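# Pull out nearest yellow foosball rod, quarter-turn it, release

## Task

Take the yellow rod closest to right_arm, draw it outward to its full extent, rotate it 90 degrees so its player figures end up horizontal, and finish with no part of the robot (including camera cables) in contact with the rod.

## Robot and tools

Robot: two arms, left_arm and right_arm, each with six revolute joints and a parallel gripper with a wrist camera. In every row and every per-joint list the joints of one arm come in this order: wrist pitch (joint4), shoulder (joint2), wrist yaw (joint5), wrist roll (joint6), elbow (joint3), waist (joint1). A full row has 14 numbers: the six left_arm joints, the left opening, then the six right_arm joints and the right opening. Both arms are always present in a row, even if one stays still.

Stated joint ranges (rad): waist -2.618..3.054, shoulder 0..3.142, elbow 0..3.142, wrist pitch -1.571..1.571, wrist yaw -1.571..1.571, wrist roll -2.094..2.094. True ends may differ by up to 0.059 rad. An action asking a joint to go more than 0.059 rad beyond its range is rejected for both arms; if the first action of a call fails that check, or any action is malformed, the whole call is rejected.

Frames: the scene frame has its origin at table-top height midway between the arms, +x pointing out over the table, +z up, left_arm on the +y side. Calibrated bases: left_arm at (-0.028, +0.289, +0.027) m, right_arm at (-0.040, -0.349, +0.007) m, both nearly unrotated. Each arm reports its hand pose (end_effector_position in metres, end_effector_quat_wxyz) in its own base frame; these can be a few centimetres off. The gripper's fingers point along its +z and close along its y; the reported point sits between the pads about 1 cm short of the tips.

Joint numbers in a row are scaled offsets, each in [-1, 1], measured from the Joint targets reported at the start of that action (not from the previous row). 1.0 equals 2.224 rad for waist, shoulder and elbow, and 8.485 rad for wrist pitch, wrist yaw and wrist roll. Repeating the same offset in a new action moves the joint further. Send 0 for an arm's joints to keep or re-command its current targets. The opening number is absolute: +1 fully open, -1 shut; a 0 is a real half-open command, so resend the present value to leave a gripper alone.

Tools:
- execute_actions(actions, cameras): actions is a list of actions; each action is a list of up to 15 rows of 14 numbers, one row per 1/30 s step, and a short list repeats its final row to fill 15 steps. An empty list just reports state and images.
- move(target, speed, blend, opening_speed, blocking, cameras): target is one 14-number row or a list of up to 15 rows; every row is an offset from the same starting Joint targets, not chained. speed in rad/s (0.01 to 12.57, default 0.5) caps the joint with the longest travel; may be one value per target. blend (rad) rounds corners in a list. opening_speed (at least 0.2 per second on the -1..+1 scale) ramps the grippers. blocking=false returns early while the motion continues. All joints move together, so the hand follows a curve, with no obstacle avoidance. The result adds a move: line such as done, off_target, moving, held or fault, plus limits=held if steps were withheld.
- wait(seconds 0 to 10): lets the scene run with current commands.
- stop(): brakes a running move.
- zoom_image(camera, region): camera is cam_left_wrist or cam_right_wrist; region [x0, y0, x1, y1] in pixels from the top-left, at most 504 by 504.
- read_manual(section): licence texts only.
- finished_scene(scene): ends the current scene; scene is its number. Irreversible.

Results: Joint positions and Joint velocities give one block per arm in the joint order above plus the finger-pad gap (m; 0.094 when fully open). Joint targets are what the next offsets count from. grip_measured is finger opening on the command scale and can read a little wide; it keeps following commands past contact, so it does not reveal a touch. Tool commands shows present gripper commands. Joint torques (N m, positive toward larger angle) include arm weight and offsets; entries 2, 5 and 6 wrap at +/-28. Call results from actions also list joint angles at some steps. Lines to watch: joint sent to its limit, joint command not followed (clearance check altered targets), MOTOR HOT, OVER-TEMPERATURE FAULT (the arm folds and idles). Images: cam_left_wrist then cam_right_wrist, each 672x504 fisheye, posed from their arm's joints.

Motion limits: per step a target stays within 0.339 rad (big joints) or 2.2 rad (wrist joints) of the measured angle, and targets that would put the hand over 200 mm from where it is get scaled back, so big moves take several actions.

Avoid: any contact or squeeze between the two arms (can end the scene), fast impacts, dropping or releasing something while it moves, and prolonged pushing against an immovable rod end or holding a stretched arm, which heats motors. To stop pressing, command targets back past the measured positions. For this task, grip the rod's handle with right_arm, pull until it stops, roll the wrist a quarter turn, open the gripper well beyond grip_measured and back away so nothing, cable included, touches the rod.

Each tool is called after "Emit:" by a JSON object that holds its "op" and its "data", one argument or row to a line.

## Session

Emit:
{"op": "execute_actions", "data": {
  "actions": []
}}

Scene clock: 0.00 s.
left_arm: end_effector_position=(+0.4007, +0.0076, +0.1253) grip_measured=+1.000 end_effector_quat_wxyz=(+0.625, -0.028, +0.778, +0.057) | right_arm: end_effector_position=(+0.3999, -0.0295, +0.1148) grip_measured=+1.000 end_effector_quat_wxyz=(+0.608, +0.063, +0.791, -0.024)
Joint names: [wrist pitch, shoulder, wrist yaw, wrist roll, elbow, waist]
Joint positions: left_arm=[0.966 1.539 -0.191 0.014 0.356 -0.068 0.094] | right_arm=[0.914 1.54 0.071 0.059 0.363 -0.045 0.094]
Joint velocities: within noise
Joint torques (N m): no reading
Heat: left arm: 47 °C; right arm: 43 °C.
Joint targets: left_arm=[0.959 1.536 -0.192 0.014 0.359 -0.068] | right_arm=[0.904 1.537 0.071 0.060 0.366 -0.045]
Tool commands: left_gripper/opening=+1.0 right_gripper/opening=+1.0

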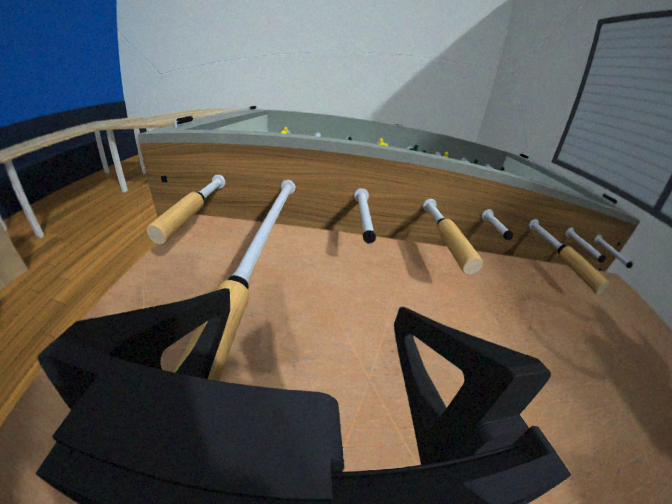

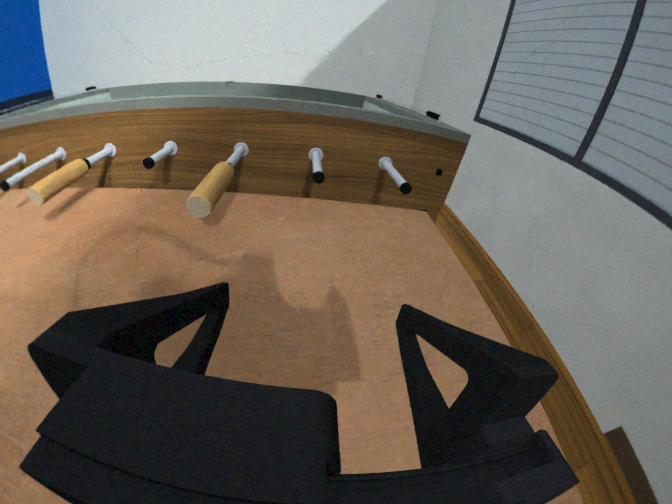

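Emit:
{"op": "zoom_image", "data": {
  "camera": "cam_right_wrist",
  "region": [0, 70, 480, 230]
}}

Emit:
{"op": "zoom_image", "data": {
  "camera": "cam_left_wrist",
  "region": [140, 90, 640, 290]
}}

Scaled by 1.050 from the camera's 672x504 image, which has a finer 960x720 frame.

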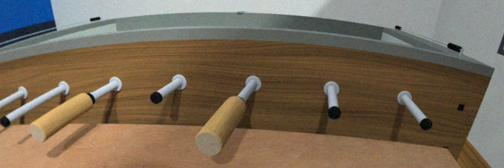

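Scaled by 1.008 from the camera's 672x504 image, which has a finer 960x720 frame.

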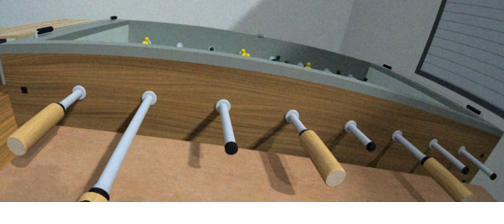

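Emit:
{"op": "move", "data": {
  "target": [-0.1575,-0.006,0.052,0,0.5355,0,1,0,0,0,0,0,0,1],
  "speed": 1.0
}}

Scene clock: 88.67 s.
left_arm: end_effector_position=(+0.4799, -0.0739, +0.3520) grip_measured=+1.000 end_effector_quat_wxyz=(+0.558, +0.101, +0.816, -0.113) | right_arm: end_effector_position=(+0.3999, -0.0299, +0.1147) grip_measured=+1.000 end_effector_quat_wxyz=(+0.608, +0.063, +0.791, -0.024)
Joint names: [wrist pitch, shoulder, wrist yaw, wrist roll, elbow, waist]
Joint positions: left_arm=[-0.36 1.537 0.239 0.014 1.528 -0.068 0.094] | right_arm=[0.914 1.54 0.073 0.059 0.363 -0.045 0.094]
Joint velocities: within noise
Joint torques (N m): left_arm=[1.66 -10.09 0.12 0 9.05 -0.08] | right_arm=[1.65 -4.55 0.03 0.01 5.48 0.05]
Heat: left arm: 46 °C; right arm: 43 °C.
Joint targets: left_arm=[-0.377 1.522 0.250 0.014 1.550 -0.068] | right_arm=[0.904 1.537 0.071 0.060 0.366 -0.045]
move: done
camera_calibration:
cam_left_wrist: T_world_to_cam=[[-0.290416, -0.924142, 0.248232, -0.026916], [-0.69771, 0.0269694, -0.715873, 0.624372], [0.654874, -0.381095, -0.652616, 0.00846348], [0, 0, 0, 1]] pos_world=[0.422271, -0.0384878, 0.459176]
cam_right_wrist: T_world_to_cam=[[-0.129799, -0.980611, 0.146815, -0.0034863], [-0.629821, -0.0328214, -0.776046, 0.37255], [0.765818, -0.193197, -0.613349, -0.12388], [0, 0, 0, 1]] pos_world=[0.329056, -0.0151243, 0.213646]

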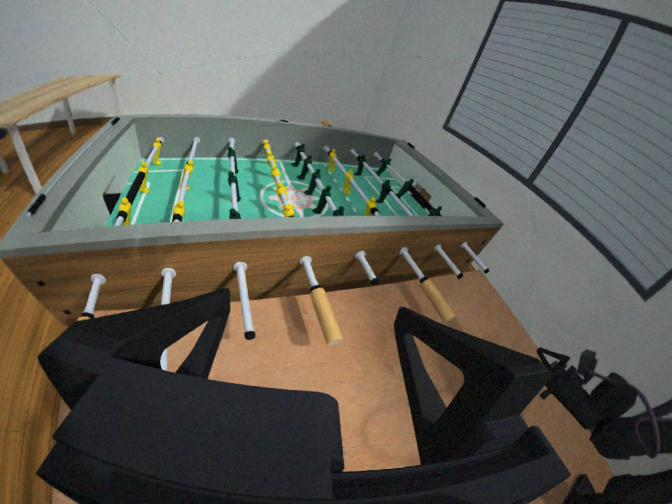

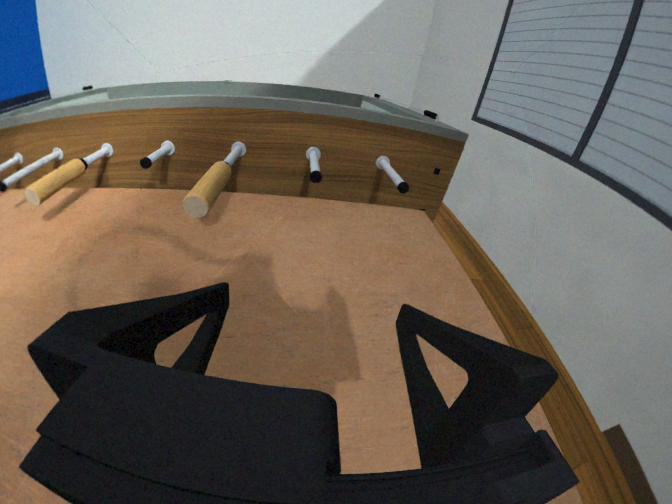

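Emit:
{"op": "zoom_image", "data": {
  "camera": "cam_left_wrist",
  "region": [240, 130, 500, 330]
}}

Scaled by 1.938 from the camera's 672x504 image, which has a finer 960x720 frame.

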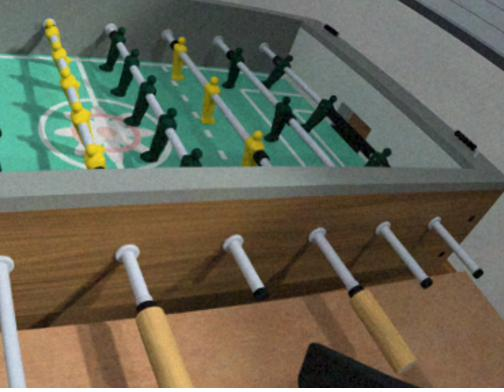

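Emit:
{"op": "move", "data": {
  "target": [0,0,0,0,0,0,1,0.05425,0.3312,0.03096,-0.0071,0.2083,0.1559,1],
  "speed": 0.8
}}

Scene clock: 159.53 s.
left_arm: end_effector_position=(+0.4798, -0.0740, +0.3519) grip_measured=+1.000 end_effector_quat_wxyz=(+0.558, +0.101, +0.816, -0.114) | right_arm: end_effector_position=(+0.5087, +0.0988, +0.0638) grip_measured=+1.000 end_effector_quat_wxyz=(+0.673, +0.001, +0.739, -0.020)
Joint names: [wrist pitch, shoulder, wrist yaw, wrist roll, elbow, waist]
Joint positions: left_arm=[-0.361 1.537 0.239 0.014 1.528 -0.068 0.094] | right_arm=[1.349 2.258 0.332 0.004 0.811 0.302 0.094]
Joint velocities: within noise
Joint torques (N m): left_arm=[1.71 -10 0.14 0.02 9.05 -0.08] | right_arm=[1.91 -7.61 0.03 -0.06 5.3 -0.02]
Heat: left arm: 46 °C; right arm: 44 °C.
Joint targets: left_arm=[-0.377 1.522 0.250 0.014 1.550 -0.068] | right_arm=[1.364 2.274 0.334 0.000 0.830 0.302]
move: done
camera_calibration:
cam_left_wrist: T_world_to_cam=[[-0.290574, -0.924009, 0.248543, -0.0269358], [-0.69829, 0.0271887, -0.715298, 0.624222], [0.654185, -0.381402, -0.653127, 0.00884686], [0, 0, 0, 1]] pos_world=[0.422274, -0.0384865, 0.458978]
cam_right_wrist: T_world_to_cam=[[-0.0608532, -0.975922, 0.209461, 0.104702], [-0.485144, -0.154476, -0.860681, 0.349588], [0.872314, -0.153994, -0.464062, -0.281122], [0, 0, 0, 1]] pos_world=[0.421199, 0.112893, 0.148495]

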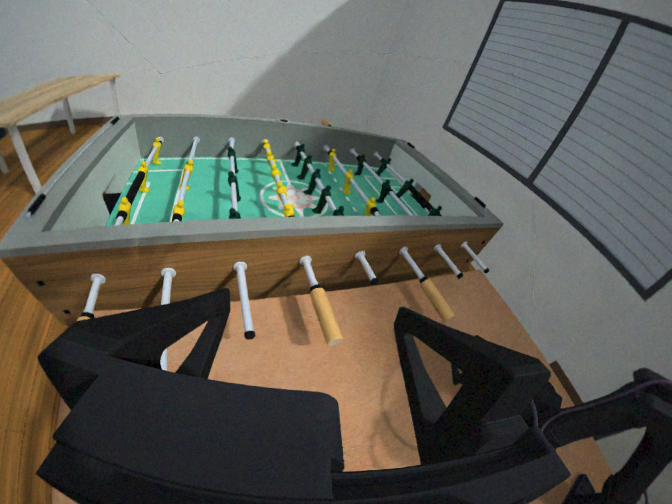

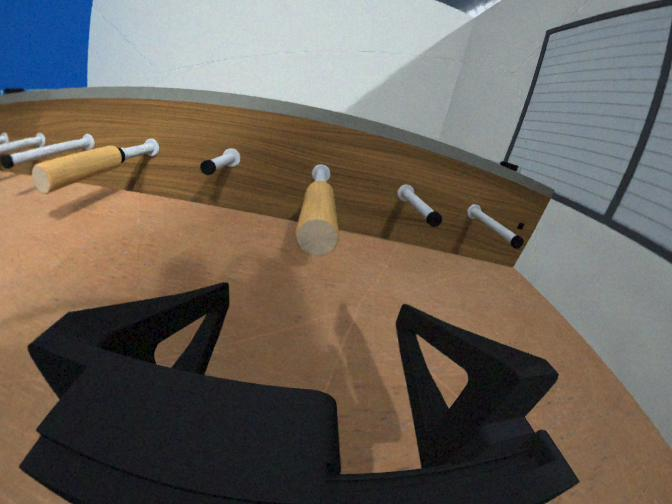

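Emit:
{"op": "move", "data": {
  "target": [
    [0,0,0,0,0,0,1,-0.01897,0.0436,-0.00495,0,0.116,-0.0189,1],
    [0,0,0,0,0,0,1,-0.03873,0.0983,-0.00892,0,0.2460,-0.0340,1]
  ],
  "speed": 0.5,
  "blend": 0.05
}}

Scene clock: 183.90 s.
left_arm: end_effector_position=(+0.4798, -0.0740, +0.3518) grip_measured=+1.000 end_effector_quat_wxyz=(+0.558, +0.101, +0.816, -0.114) | right_arm: end_effector_position=(+0.6235, +0.0996, +0.0759) grip_measured=+1.000 end_effector_quat_wxyz=(+0.685, +0.010, +0.728, -0.019)
Joint names: [wrist pitch, shoulder, wrist yaw, wrist roll, elbow, waist]
Joint positions: left_arm=[-0.361 1.537 0.239 0.014 1.528 -0.068 0.094] | right_arm=[1.049 2.465 0.275 0.004 1.353 0.233 0.094]
Joint velocities: within noise
Joint torques (N m): left_arm=[1.71 -10.02 0.14 0 9.02 -0.03] | right_arm=[1.62 -9.51 -0.16 -0.04 7.34 -0.62]
Heat: left arm: 46 °C; right arm: 47 °C.
Joint targets: left_arm=[-0.377 1.522 0.249 0.014 1.550 -0.068] | right_arm=[1.035 2.493 0.258 0.000 1.377 0.226]
move: done
camera_calibration:
cam_left_wrist: T_world_to_cam=[[-0.290407, -0.924055, 0.248569, -0.0270206], [-0.698564, 0.0271987, -0.71503, 0.624217], [0.653966, -0.381292, -0.65341, 0.00907293], [0, 0, 0, 1]] pos_world=[0.422275, -0.038487, 0.458979]
cam_right_wrist: T_world_to_cam=[[-0.0783574, -0.977917, 0.193749, 0.122264], [-0.458501, -0.137222, -0.878036, 0.398915], [0.885233, -0.157635, -0.437624, -0.385265], [0, 0, 0, 1]] pos_world=[0.533533, 0.113573, 0.157972]

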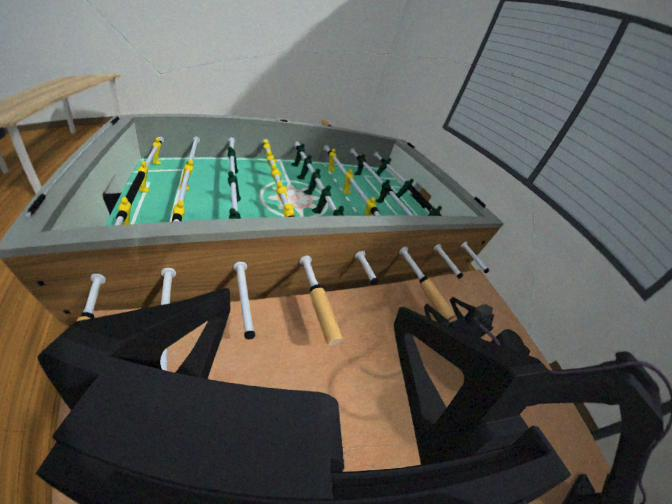

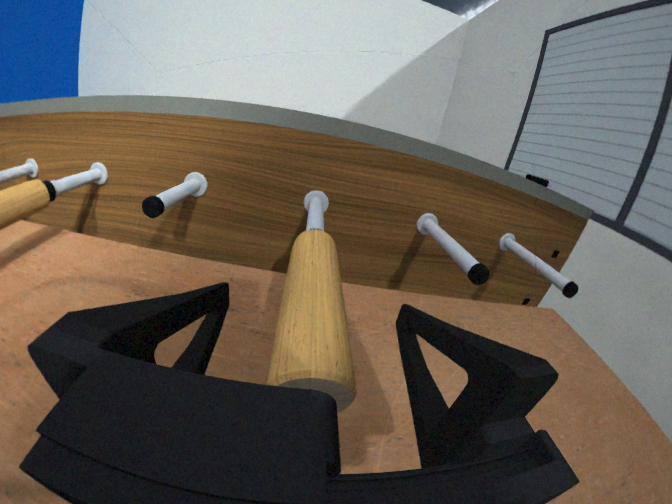

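Emit:
{"op": "move", "data": {
  "target": [0,0,0,0,0,0,1,0,0.009,0,0,0,0,1],
  "speed": 0.3,
  "cameras": ["cam_right_wrist"]
}}

Scene clock: 199.80 s.
left_arm: end_effector_position=(+0.4798, -0.0740, +0.3518) grip_measured=+1.000 end_effector_quat_wxyz=(+0.558, +0.101, +0.816, -0.114) | right_arm: end_effector_position=(+0.6223, +0.0994, +0.0608) grip_measured=+1.000 end_effector_quat_wxyz=(+0.676, +0.008, +0.737, -0.021)
Joint names: [wrist pitch, shoulder, wrist yaw, wrist roll, elbow, waist]
Joint positions: left_arm=[-0.361 1.537 0.239 0.014 1.528 -0.068 0.094] | right_arm=[1.045 2.488 0.274 0.004 1.353 0.233 0.094]
Joint velocities: within noise
Joint torques (N m): left_arm=[1.69 -10.04 0.14 0.02 9.07 -0.05] | right_arm=[1.66 -9.66 -0.12 -0.04 7.35 -0.64]
Heat: left arm: 46 °C; right arm: 45 °C.
Joint targets: left_arm=[-0.377 1.522 0.249 0.014 1.550 -0.068] | right_arm=[1.035 2.513 0.258 0.000 1.377 0.226]
move: done
camera_calibration:
cam_right_wrist: T_world_to_cam=[[-0.0728241, -0.976715, 0.201803, 0.120781], [-0.481396, -0.142786, -0.864795, 0.399031], [0.873473, -0.160125, -0.459789, -0.381935], [0, 0, 0, 1]] pos_world=[0.534498, 0.113788, 0.145097]
Images, in order (width x height): cam_right_wrist 672x504.

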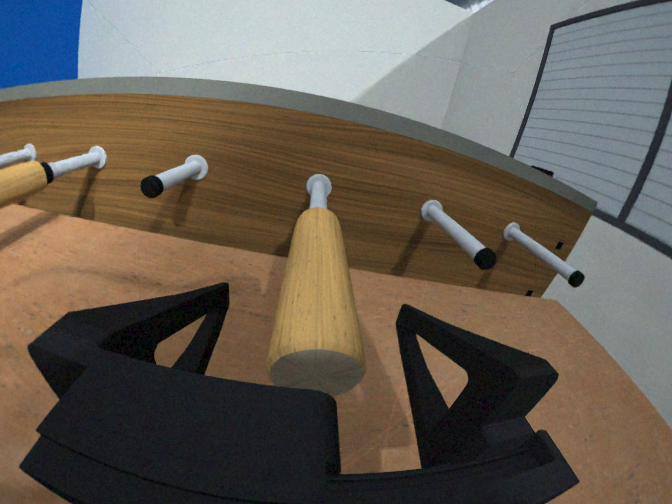

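Emit:
{"op": "move", "data": {
  "target": [0,0,0,0,0,0,1,0,-0.002,0,0,0,0,-0.4],
  "opening_speed": 0.7,
  "cameras": ["cam_right_wrist"]
}}

Scene clock: 220.60 s.
left_arm: end_effector_position=(+0.4798, -0.0740, +0.3518) grip_measured=+1.000 end_effector_quat_wxyz=(+0.558, +0.101, +0.816, -0.114) | right_arm: end_effector_position=(+0.6223, +0.1000, +0.0608) grip_measured=-0.318 end_effector_quat_wxyz=(+0.676, +0.006, +0.737, -0.020)
Joint names: [wrist pitch, shoulder, wrist yaw, wrist roll, elbow, waist]
Joint positions: left_arm=[-0.361 1.537 0.239 0.014 1.528 -0.068 0.094] | right_arm=[1.045 2.488 0.27 0.003 1.353 0.233 0.032]
Joint velocities: within noise
Joint torques (N m): left_arm=[1.69 -10.03 0.15 0 9.01 -0.08] | right_arm=[1.64 -10.07 -0.08 -0.04 7.24 -0.62]
Heat: left arm: 46 °C; right arm: 45 °C.
Joint targets: left_arm=[-0.377 1.522 0.249 0.014 1.550 -0.068] | right_arm=[1.035 2.508 0.258 0.000 1.377 0.226]
move: done
camera_calibration:
cam_right_wrist: T_world_to_cam=[[-0.0689779, -0.976974, 0.2019, 0.11912], [-0.480937, -0.144747, -0.864724, 0.399006], [0.874037, -0.156748, -0.459879, -0.382454], [0, 0, 0, 1]] pos_world=[0.534393, 0.114183, 0.145097]
Images, in order (width x height): cam_right_wrist 672x504.

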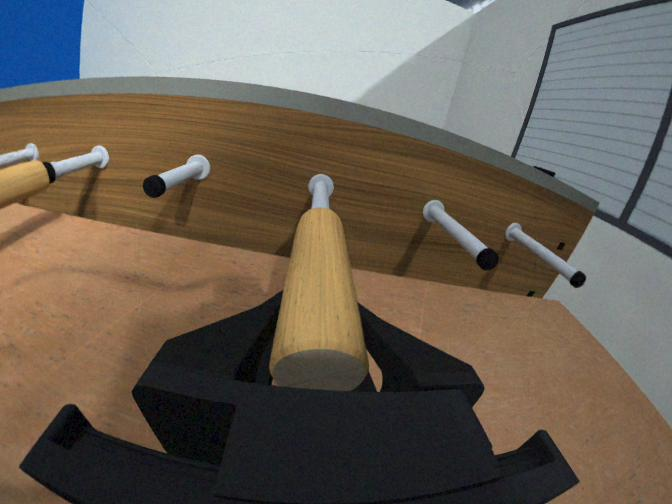

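Emit:
{"op": "move", "data": {
  "target": [
    [0,0,0,0,0,0,1,0.01387,-0.03885,0.00103,0,-0.08458,0.0093,-0.4],
    [0,0,0,0,0,0,1,0.0239,-0.0645,0.00337,0,-0.1485,0.01826,-0.4]
  ],
  "speed": 0.25,
  "blend": 0.03
}}

Scene clock: 250.30 s.
left_arm: end_effector_position=(+0.4798, -0.0740, +0.3518) grip_measured=+1.000 end_effector_quat_wxyz=(+0.558, +0.101, +0.816, -0.114) | right_arm: end_effector_position=(+0.5652, +0.0986, +0.0579) grip_measured=-0.319 end_effector_quat_wxyz=(+0.679, +0.004, +0.734, -0.019)
Joint names: [wrist pitch, shoulder, wrist yaw, wrist roll, elbow, waist]
Joint positions: left_arm=[-0.361 1.537 0.239 0.014 1.528 -0.068 0.094] | right_arm=[1.238 2.386 0.293 0.001 1.067 0.261 0.032]
Joint velocities: within noise
Joint torques (N m): left_arm=[1.71 -10.04 0.14 0 9.07 -0.01] | right_arm=[1.73 -12.04 -0.01 -0.01 3.07 0.55]
Heat: left arm: 45 °C; right arm: 46 °C.
Joint targets: left_arm=[-0.377 1.522 0.249 0.014 1.550 -0.068] | right_arm=[1.238 2.365 0.287 0.000 1.046 0.267]
move: done
camera_calibration:
cam_left_wrist: T_world_to_cam=[[-0.290407, -0.924055, 0.248569, -0.0270206], [-0.698564, 0.0271987, -0.71503, 0.624217], [0.653966, -0.381292, -0.65341, 0.00907293], [0, 0, 0, 1]] pos_world=[0.422275, -0.038487, 0.458979]
cam_right_wrist: T_world_to_cam=[[-0.0657701, -0.97699, 0.202891, 0.112426], [-0.472464, -0.148603, -0.868732, 0.364724], [0.878893, -0.152995, -0.451819, -0.337642], [0, 0, 0, 1]] pos_world=[0.476464, 0.112381, 0.141484]

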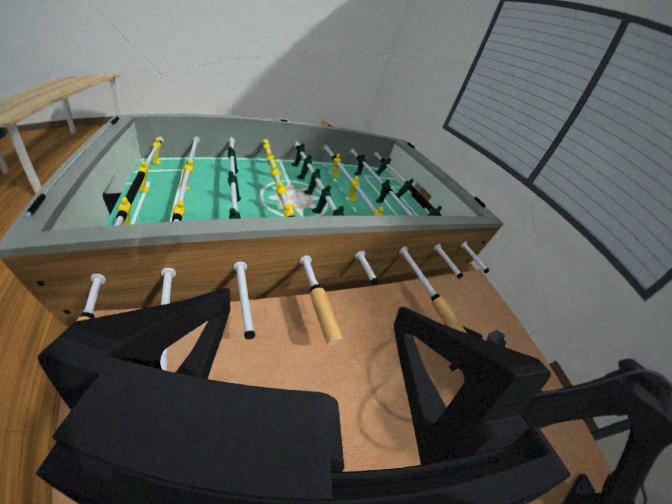

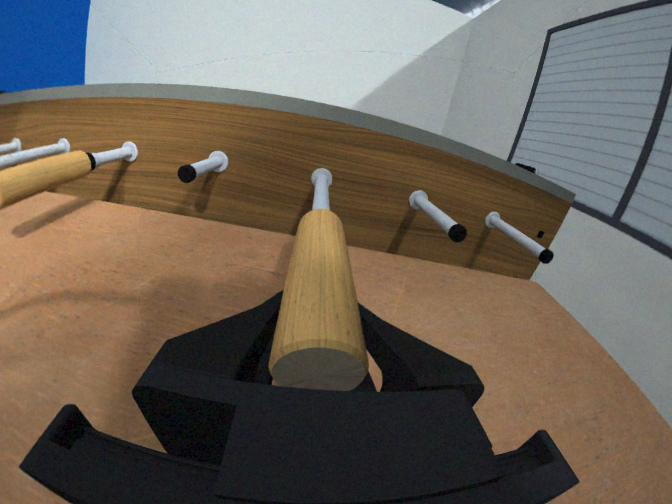

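Emit:
{"op": "zoom_image", "data": {
  "camera": "cam_left_wrist",
  "region": [300, 130, 500, 330]
}}

Scaled by 2.520 from the camera's 672x504 image, which has a finer 960x720 frame.

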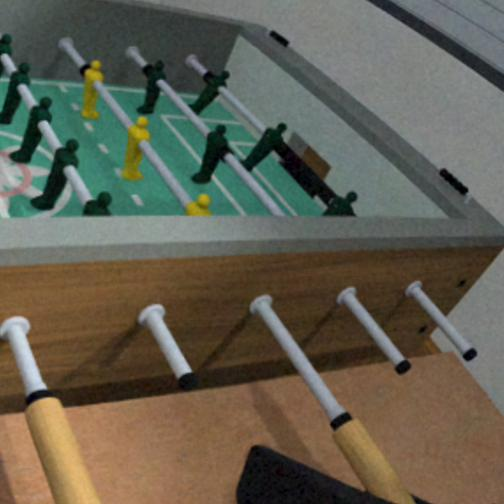

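Emit:
{"op": "move", "data": {
  "target": [
    [0,0,0,0,0,0,1,0.00995,-0.02302,0.00206,0,-0.0605,0.00787,-0.4],
    [0,0,0,0,0,0,1,0.0199,-0.0427,0.00475,0,-0.1182,0.0181,-0.4]
  ],
  "speed": 0.2,
  "blend": 0.03
}}

Emit:
{"op": "zoom_image", "data": {
  "camera": "cam_left_wrist",
  "region": [300, 130, 500, 330]
}}

Scene clock: 269.73 s.
left_arm: end_effector_position=(+0.4798, -0.0740, +0.3518) grip_measured=+1.000 end_effector_quat_wxyz=(+0.558, +0.101, +0.816, -0.114) | right_arm: end_effector_position=(+0.5055, +0.0988, +0.0558) grip_measured=-0.320 end_effector_quat_wxyz=(+0.675, +0.000, +0.738, -0.020)
Joint names: [wrist pitch, shoulder, wrist yaw, wrist roll, elbow, waist]
Joint positions: left_arm=[-0.361 1.537 0.239 0.014 1.528 -0.068 0.094] | right_arm=[1.393 2.289 0.332 0.001 0.802 0.304 0.032]
Joint velocities: within noise
Joint torques (N m): left_arm=[1.69 -9.99 0.15 0.01 9.07 -0.06] | right_arm=[1.86 -10.48 0 -0.02 2.29 0.28]
Heat: left arm: 45 °C; right arm: 46 °C.
Joint targets: left_arm=[-0.377 1.522 0.249 0.014 1.550 -0.068] | right_arm=[1.407 2.270 0.327 0.000 0.783 0.307]
move: done
camera_calibration:
cam_left_wrist: T_world_to_cam=[[-0.290407, -0.924055, 0.248569, -0.0270206], [-0.698564, 0.0271987, -0.71503, 0.624217], [0.653966, -0.381292, -0.65341, 0.00907293], [0, 0, 0, 1]] pos_world=[0.422275, -0.038487, 0.458979]
cam_right_wrist: T_world_to_cam=[[-0.0594528, -0.975783, 0.210507, 0.10546], [-0.482097, -0.15659, -0.862011, 0.339975], [0.874098, -0.152734, -0.461112, -0.283169], [0, 0, 0, 1]] pos_world=[0.417688, 0.112894, 0.140289]

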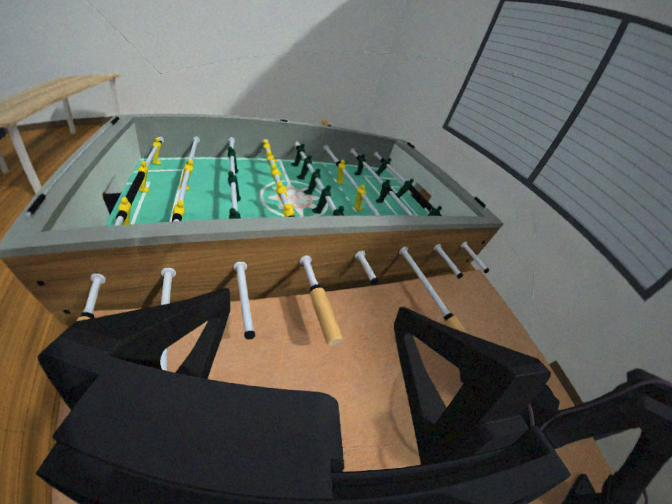

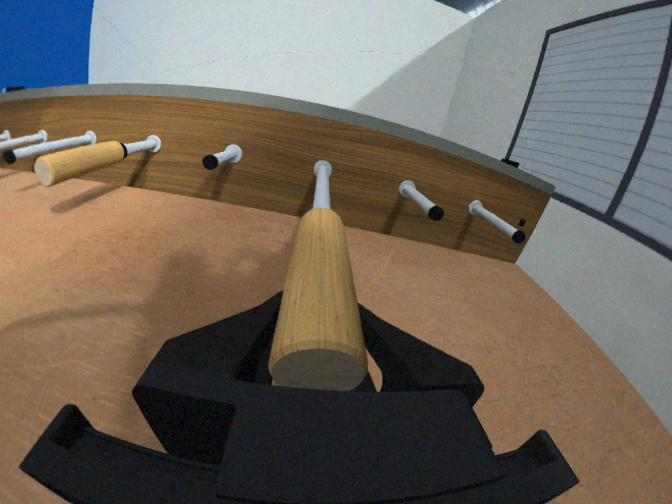

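Scaled by 2.520 from the camera's 672x504 image, which has a finer 960x720 frame.

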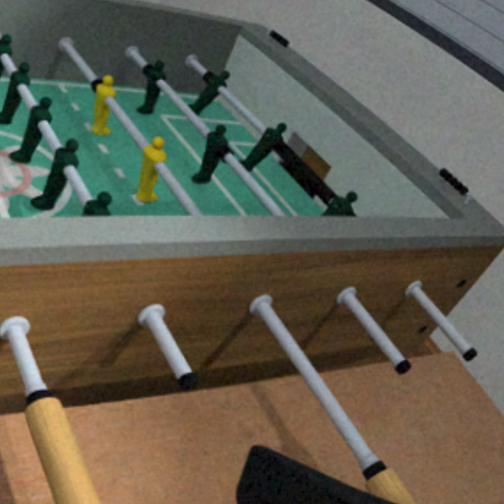

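Emit:
{"op": "move", "data": {
  "target": [0,0,0,0,0,0,1,0.00678,-0.0204,0.0033,0,-0.05526,0.0126,-0.4],
  "speed": 0.15
}}

Emit:
{"op": "zoom_image", "data": {
  "camera": "cam_left_wrist",
  "region": [300, 130, 500, 330]
}}

Scene clock: 284.57 s.
left_arm: end_effector_position=(+0.4798, -0.0740, +0.3518) grip_measured=+1.000 end_effector_quat_wxyz=(+0.558, +0.101, +0.816, -0.114) | right_arm: end_effector_position=(+0.4886, +0.1003, +0.0552) grip_measured=-0.320 end_effector_quat_wxyz=(+0.669, -0.005, +0.743, -0.019)
Joint names: [wrist pitch, shoulder, wrist yaw, wrist roll, elbow, waist]
Joint positions: left_arm=[-0.361 1.537 0.239 0.014 1.528 -0.068 0.094] | right_arm=[1.414 2.255 0.34 0.001 0.732 0.32 0.032]
Joint velocities: within noise
Joint torques (N m): left_arm=[1.7 -10.03 0.14 0.01 9.05 -0.12] | right_arm=[2.19 -11.07 0.22 -0.01 -1.76 1.37]
Heat: left arm: 45 °C; right arm: 47 °C.
Joint targets: left_arm=[-0.377 1.522 0.249 0.014 1.550 -0.068] | right_arm=[1.465 2.224 0.355 0.000 0.660 0.335]
move: off_target (right_arm); right_arm: the elbow is farthest, 0.072 rad from its target
camera_calibration:
cam_left_wrist: T_world_to_cam=[[-0.290407, -0.924055, 0.248569, -0.0270206], [-0.698564, 0.0271987, -0.71503, 0.624217], [0.653966, -0.381292, -0.65341, 0.00907293], [0, 0, 0, 1]] pos_world=[0.422275, -0.038487, 0.458979]
cam_right_wrist: T_world_to_cam=[[-0.0485672, -0.975061, 0.216559, 0.100264], [-0.493043, -0.165155, -0.854185, 0.337408], [0.868648, -0.148258, -0.472726, -0.265686], [0, 0, 0, 1]] pos_world=[0.402014, 0.114097, 0.140899]

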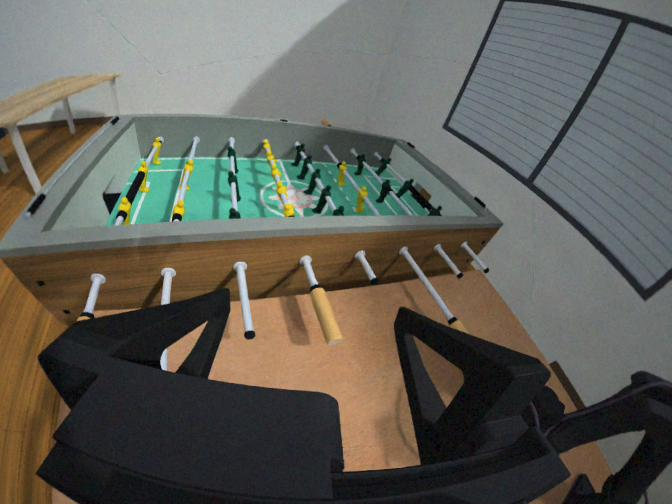

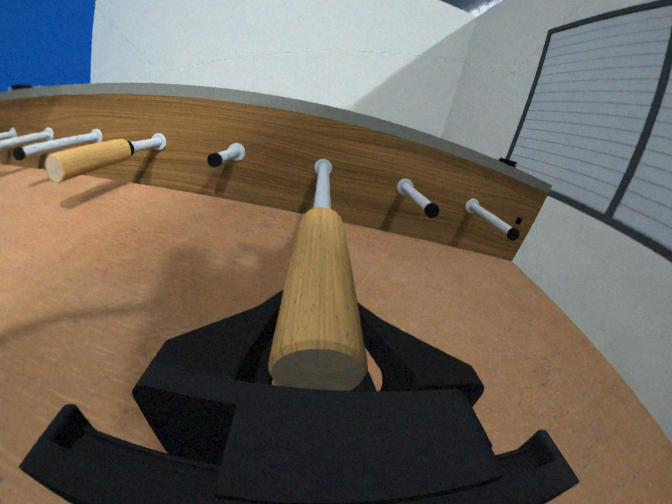

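Scaled by 2.520 from the camera's 672x504 image, which has a finer 960x720 frame.

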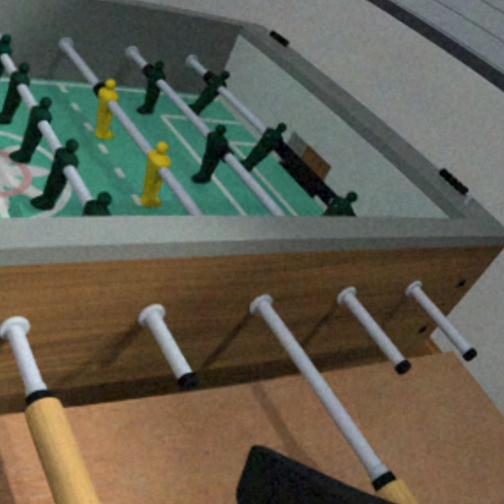

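Emit:
{"op": "move", "data": {
  "target": [
    [0,0,0,0,0,0,1,0.0031,0.0159,-0.0045,0.0934,0.01395,-0.0081,-0.4],
    [0,0,0,0,0,0,1,0.0061,0.0319,-0.00896,0.1874,0.0279,-0.0162,-0.4]
  ],
  "speed": 0.6,
  "blend": 0.1
}}

Emit:
{"op": "zoom_image", "data": {
  "camera": "cam_left_wrist",
  "region": [300, 130, 500, 330]
}}

Scene clock: 308.67 s.
left_arm: end_effector_position=(+0.4798, -0.0740, +0.3518) grip_measured=+1.000 end_effector_quat_wxyz=(+0.558, +0.101, +0.816, -0.114) | right_arm: end_effector_position=(+0.4919, +0.1139, +0.0691) grip_measured=-0.321 end_effector_quat_wxyz=(+0.480, +0.482, +0.537, +0.500)
Joint names: [wrist pitch, shoulder, wrist yaw, wrist roll, elbow, waist]
Joint positions: left_arm=[-0.361 1.537 0.239 0.014 1.528 -0.068 0.094] | right_arm=[1.487 2.266 0.231 1.547 0.739 0.307 0.032]
Joint velocities: within noise
Joint torques (N m): left_arm=[1.7 -10.07 0.15 0.02 9.03 -0.03] | right_arm=[2.01 -6.34 0.56 0.49 2.29 -0.62]
Heat: left arm: 45 °C; right arm: 50 °C.
Joint targets: left_arm=[-0.377 1.522 0.249 0.014 1.550 -0.068] | right_arm=[1.516 2.295 0.279 1.590 0.722 0.299]
move: off_target (right_arm); right_arm: the wrist yaw is farthest, 0.048 rad from its target
camera_calibration:
cam_left_wrist: T_world_to_cam=[[-0.290407, -0.924055, 0.248569, -0.0270206], [-0.698564, 0.0271987, -0.71503, 0.624217], [0.653966, -0.381292, -0.65341, 0.00907293], [0, 0, 0, 1]] pos_world=[0.422275, -0.038487, 0.458979]
cam_right_wrist: T_world_to_cam=[[-0.0721508, -0.216577, -0.973596, 0.118128], [-0.471756, 0.867456, -0.158006, 0.176858], [0.878772, 0.447899, -0.164759, -0.354029], [0, 0, 0, 1]] pos_world=[0.403067, 0.0307368, 0.0846235]

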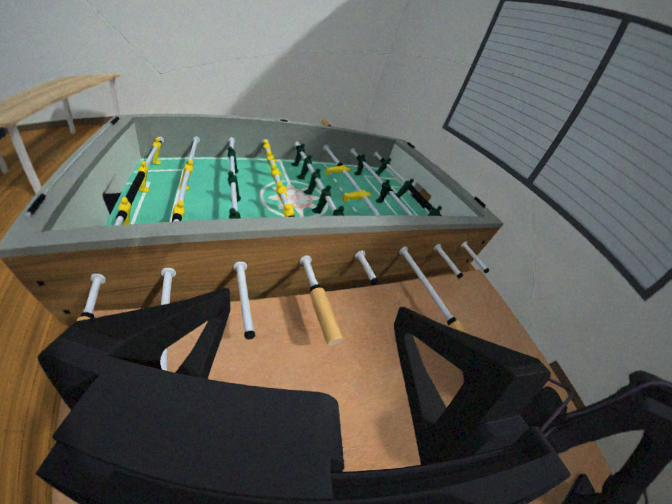

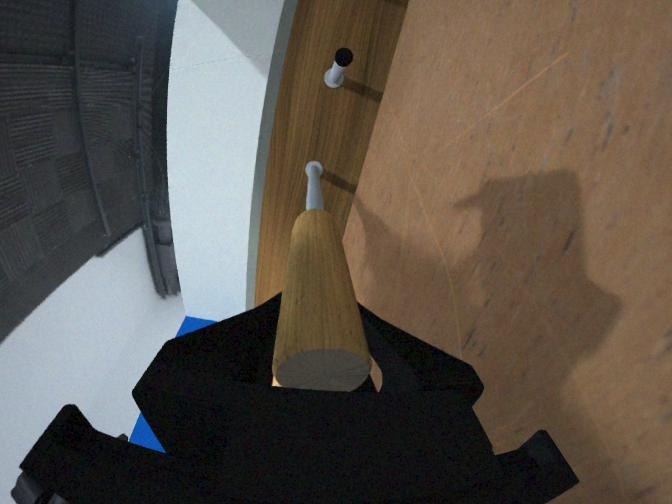

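Scaled by 2.520 from the camera's 672x504 image, which has a finer 960x720 frame.

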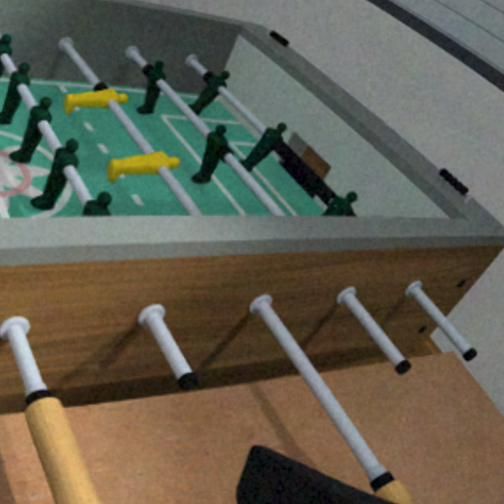

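Emit:
{"op": "zoom_image", "data": {
  "camera": "cam_left_wrist",
  "region": [310, 150, 400, 220]
}}

Scaled by 5.600 from the camera's 672x504 image, which has a finer 960x720 frame.

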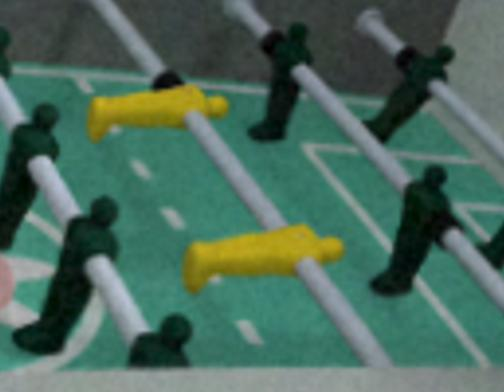

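Emit:
{"op": "move", "data": {
  "target": [0,0,0,0,0,0,1,-0.0034,-0.0110,-0.0050,0.0145,0.0076,0.0036,-0.4],
  "speed": 0.4
}}

Emit:
{"op": "zoom_image", "data": {
  "camera": "cam_left_wrist",
  "region": [310, 150, 400, 220]
}}

Scene clock: 362.03 s.
left_arm: end_effector_position=(+0.4798, -0.0740, +0.3518) grip_measured=+1.000 end_effector_quat_wxyz=(+0.558, +0.101, +0.816, -0.114) | right_arm: end_effector_position=(+0.4938, +0.1147, +0.0716) grip_measured=-0.321 end_effector_quat_wxyz=(+0.449, +0.512, +0.504, +0.531)
Joint names: [wrist pitch, shoulder, wrist yaw, wrist roll, elbow, waist]
Joint positions: left_arm=[-0.361 1.537 0.239 0.014 1.528 -0.068 0.094] | right_arm=[1.487 2.266 0.23 1.67 0.747 0.307 0.032]
Joint velocities: within noise
Joint torques (N m): left_arm=[1.7 -10.07 0.14 0.02 8.99 -0.06] | right_arm=[1.75 -8.21 0.11 0.43 2.95 0.09]
Heat: left arm: 45 °C; right arm: 52 °C.
Joint targets: left_arm=[-0.377 1.522 0.249 0.014 1.550 -0.068] | right_arm=[1.488 2.271 0.237 1.713 0.739 0.307]
move: off_target (right_arm); right_arm: the wrist roll is farthest, 0.043 rad from its target
camera_calibration:
cam_left_wrist: T_world_to_cam=[[-0.290407, -0.924055, 0.248569, -0.0270206], [-0.698564, 0.0271987, -0.71503, 0.624217], [0.653966, -0.381292, -0.65341, 0.00907293], [0, 0, 0, 1]] pos_world=[0.422275, -0.038487, 0.458979]
cam_right_wrist: T_world_to_cam=[[-0.0742699, -0.09303, -0.992889, 0.109169], [-0.469025, 0.881904, -0.0475472, 0.166513], [0.880057, 0.462159, -0.109132, -0.36197], [0, 0, 0, 1]] pos_world=[0.404761, 0.0305948, 0.0768077]

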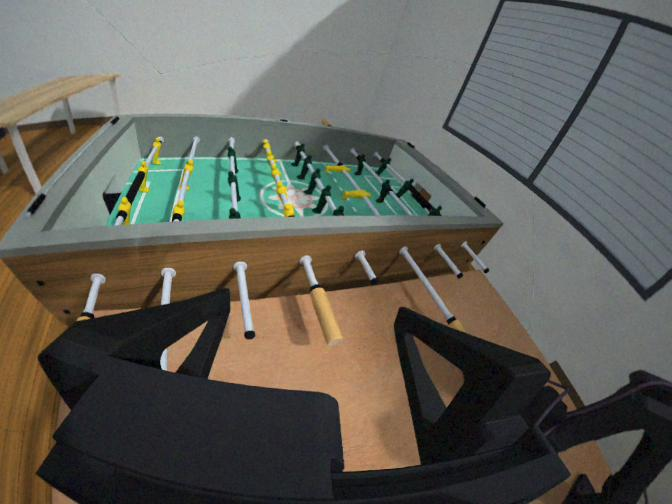

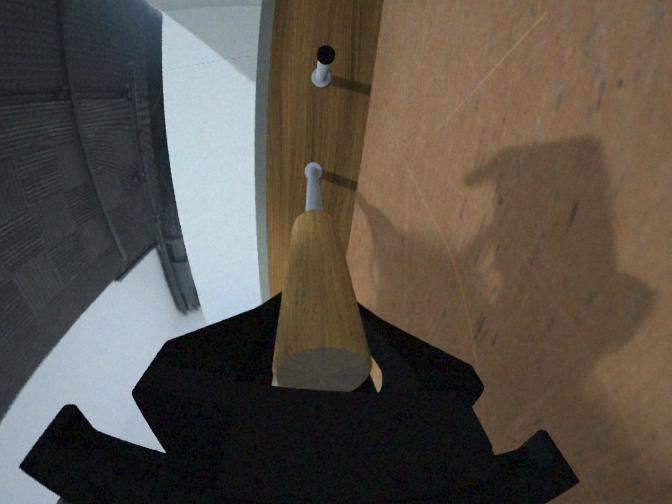

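Scaled by 5.600 from the camera's 672x504 image, which has a finer 960x720 frame.

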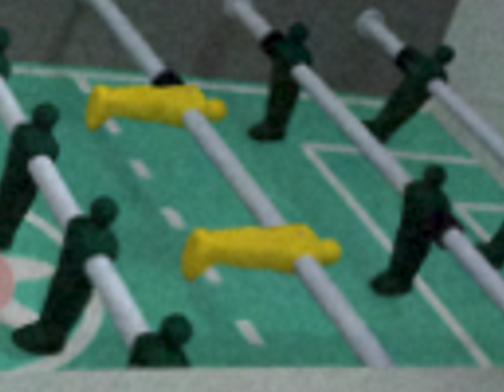

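Emit:
{"op": "move", "data": {
  "target": [
    [0,0,0,0,0,0,1,0,0,0,-0.003,0,0,0.3],
    [0,0,0,0,0,0,1,0,0,0.02475,-0.003,0,0.0944,0.3]
  ],
  "speed": 0.4,
  "opening_speed": 0.8
}}

Emit:
{"op": "zoom_image", "data": {
  "camera": "cam_left_wrist",
  "region": [310, 150, 400, 220]
}}

Scene clock: 371.57 s.
left_arm: end_effector_position=(+0.4798, -0.0740, +0.3518) grip_measured=+1.000 end_effector_quat_wxyz=(+0.558, +0.101, +0.816, -0.114) | right_arm: end_effector_position=(+0.4659, +0.1786, +0.0698) grip_measured=+0.298 end_effector_quat_wxyz=(+0.445, +0.515, +0.504, +0.532)
Joint names: [wrist pitch, shoulder, wrist yaw, wrist roll, elbow, waist]
Joint positions: left_arm=[-0.361 1.537 0.239 0.014 1.528 -0.068 0.094] | right_arm=[1.477 2.266 0.437 1.688 0.747 0.516 0.061]
Joint velocities: within noise
Joint torques (N m): left_arm=[1.7 -10.06 0.15 0.01 9.07 -0.05] | right_arm=[1.8 -8.18 0.18 0.01 2.89 0.16]
Heat: left arm: 45 °C; right arm: 51 °C.
Joint targets: left_arm=[-0.377 1.522 0.249 0.014 1.550 -0.068] | right_arm=[1.488 2.271 0.447 1.687 0.739 0.517]
move: done
camera_calibration:
cam_left_wrist: T_world_to_cam=[[-0.290407, -0.924055, 0.248569, -0.0270206], [-0.698564, 0.0271987, -0.71503, 0.624217], [0.653966, -0.381292, -0.65341, 0.00907293], [0, 0, 0, 1]] pos_world=[0.422275, -0.038487, 0.458979]
cam_right_wrist: T_world_to_cam=[[-0.081009, -0.0870472, -0.992905, 0.113312], [-0.471289, 0.881125, -0.0387961, 0.097635], [0.87825, 0.464803, -0.112403, -0.366501], [0, 0, 0, 1]] pos_world=[0.377074, 0.0941858, 0.0751001]

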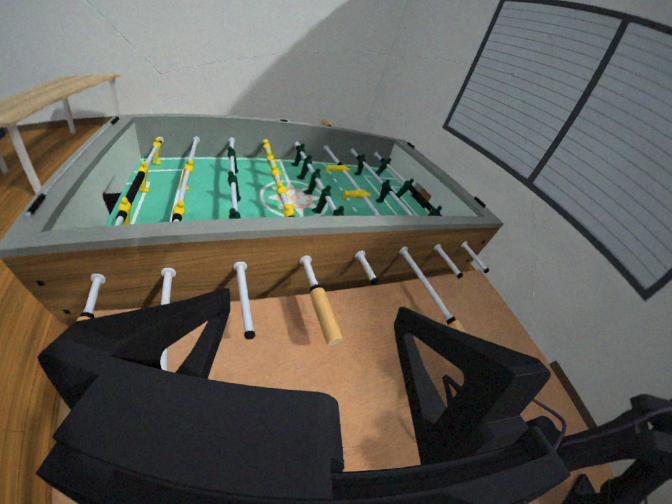

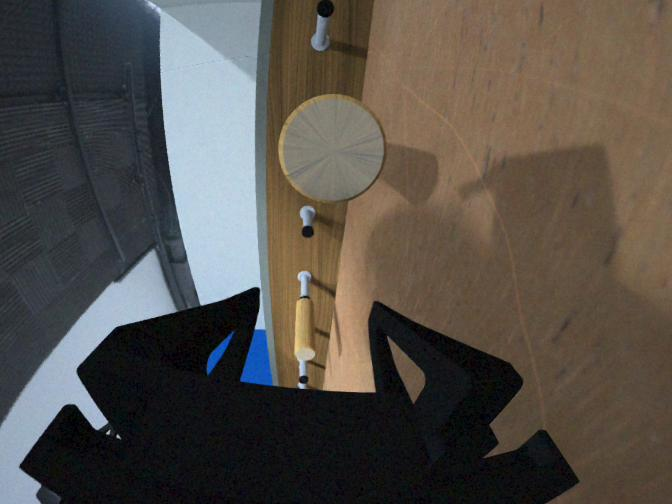

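Scaled by 5.600 from the camera's 672x504 image, which has a finer 960x720 frame.

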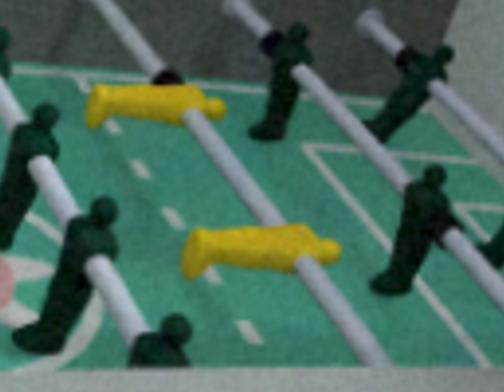

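Emit:
{"op": "finished_scene", "data": {
  "scene": 1
}}

The scene is finished: the task was done.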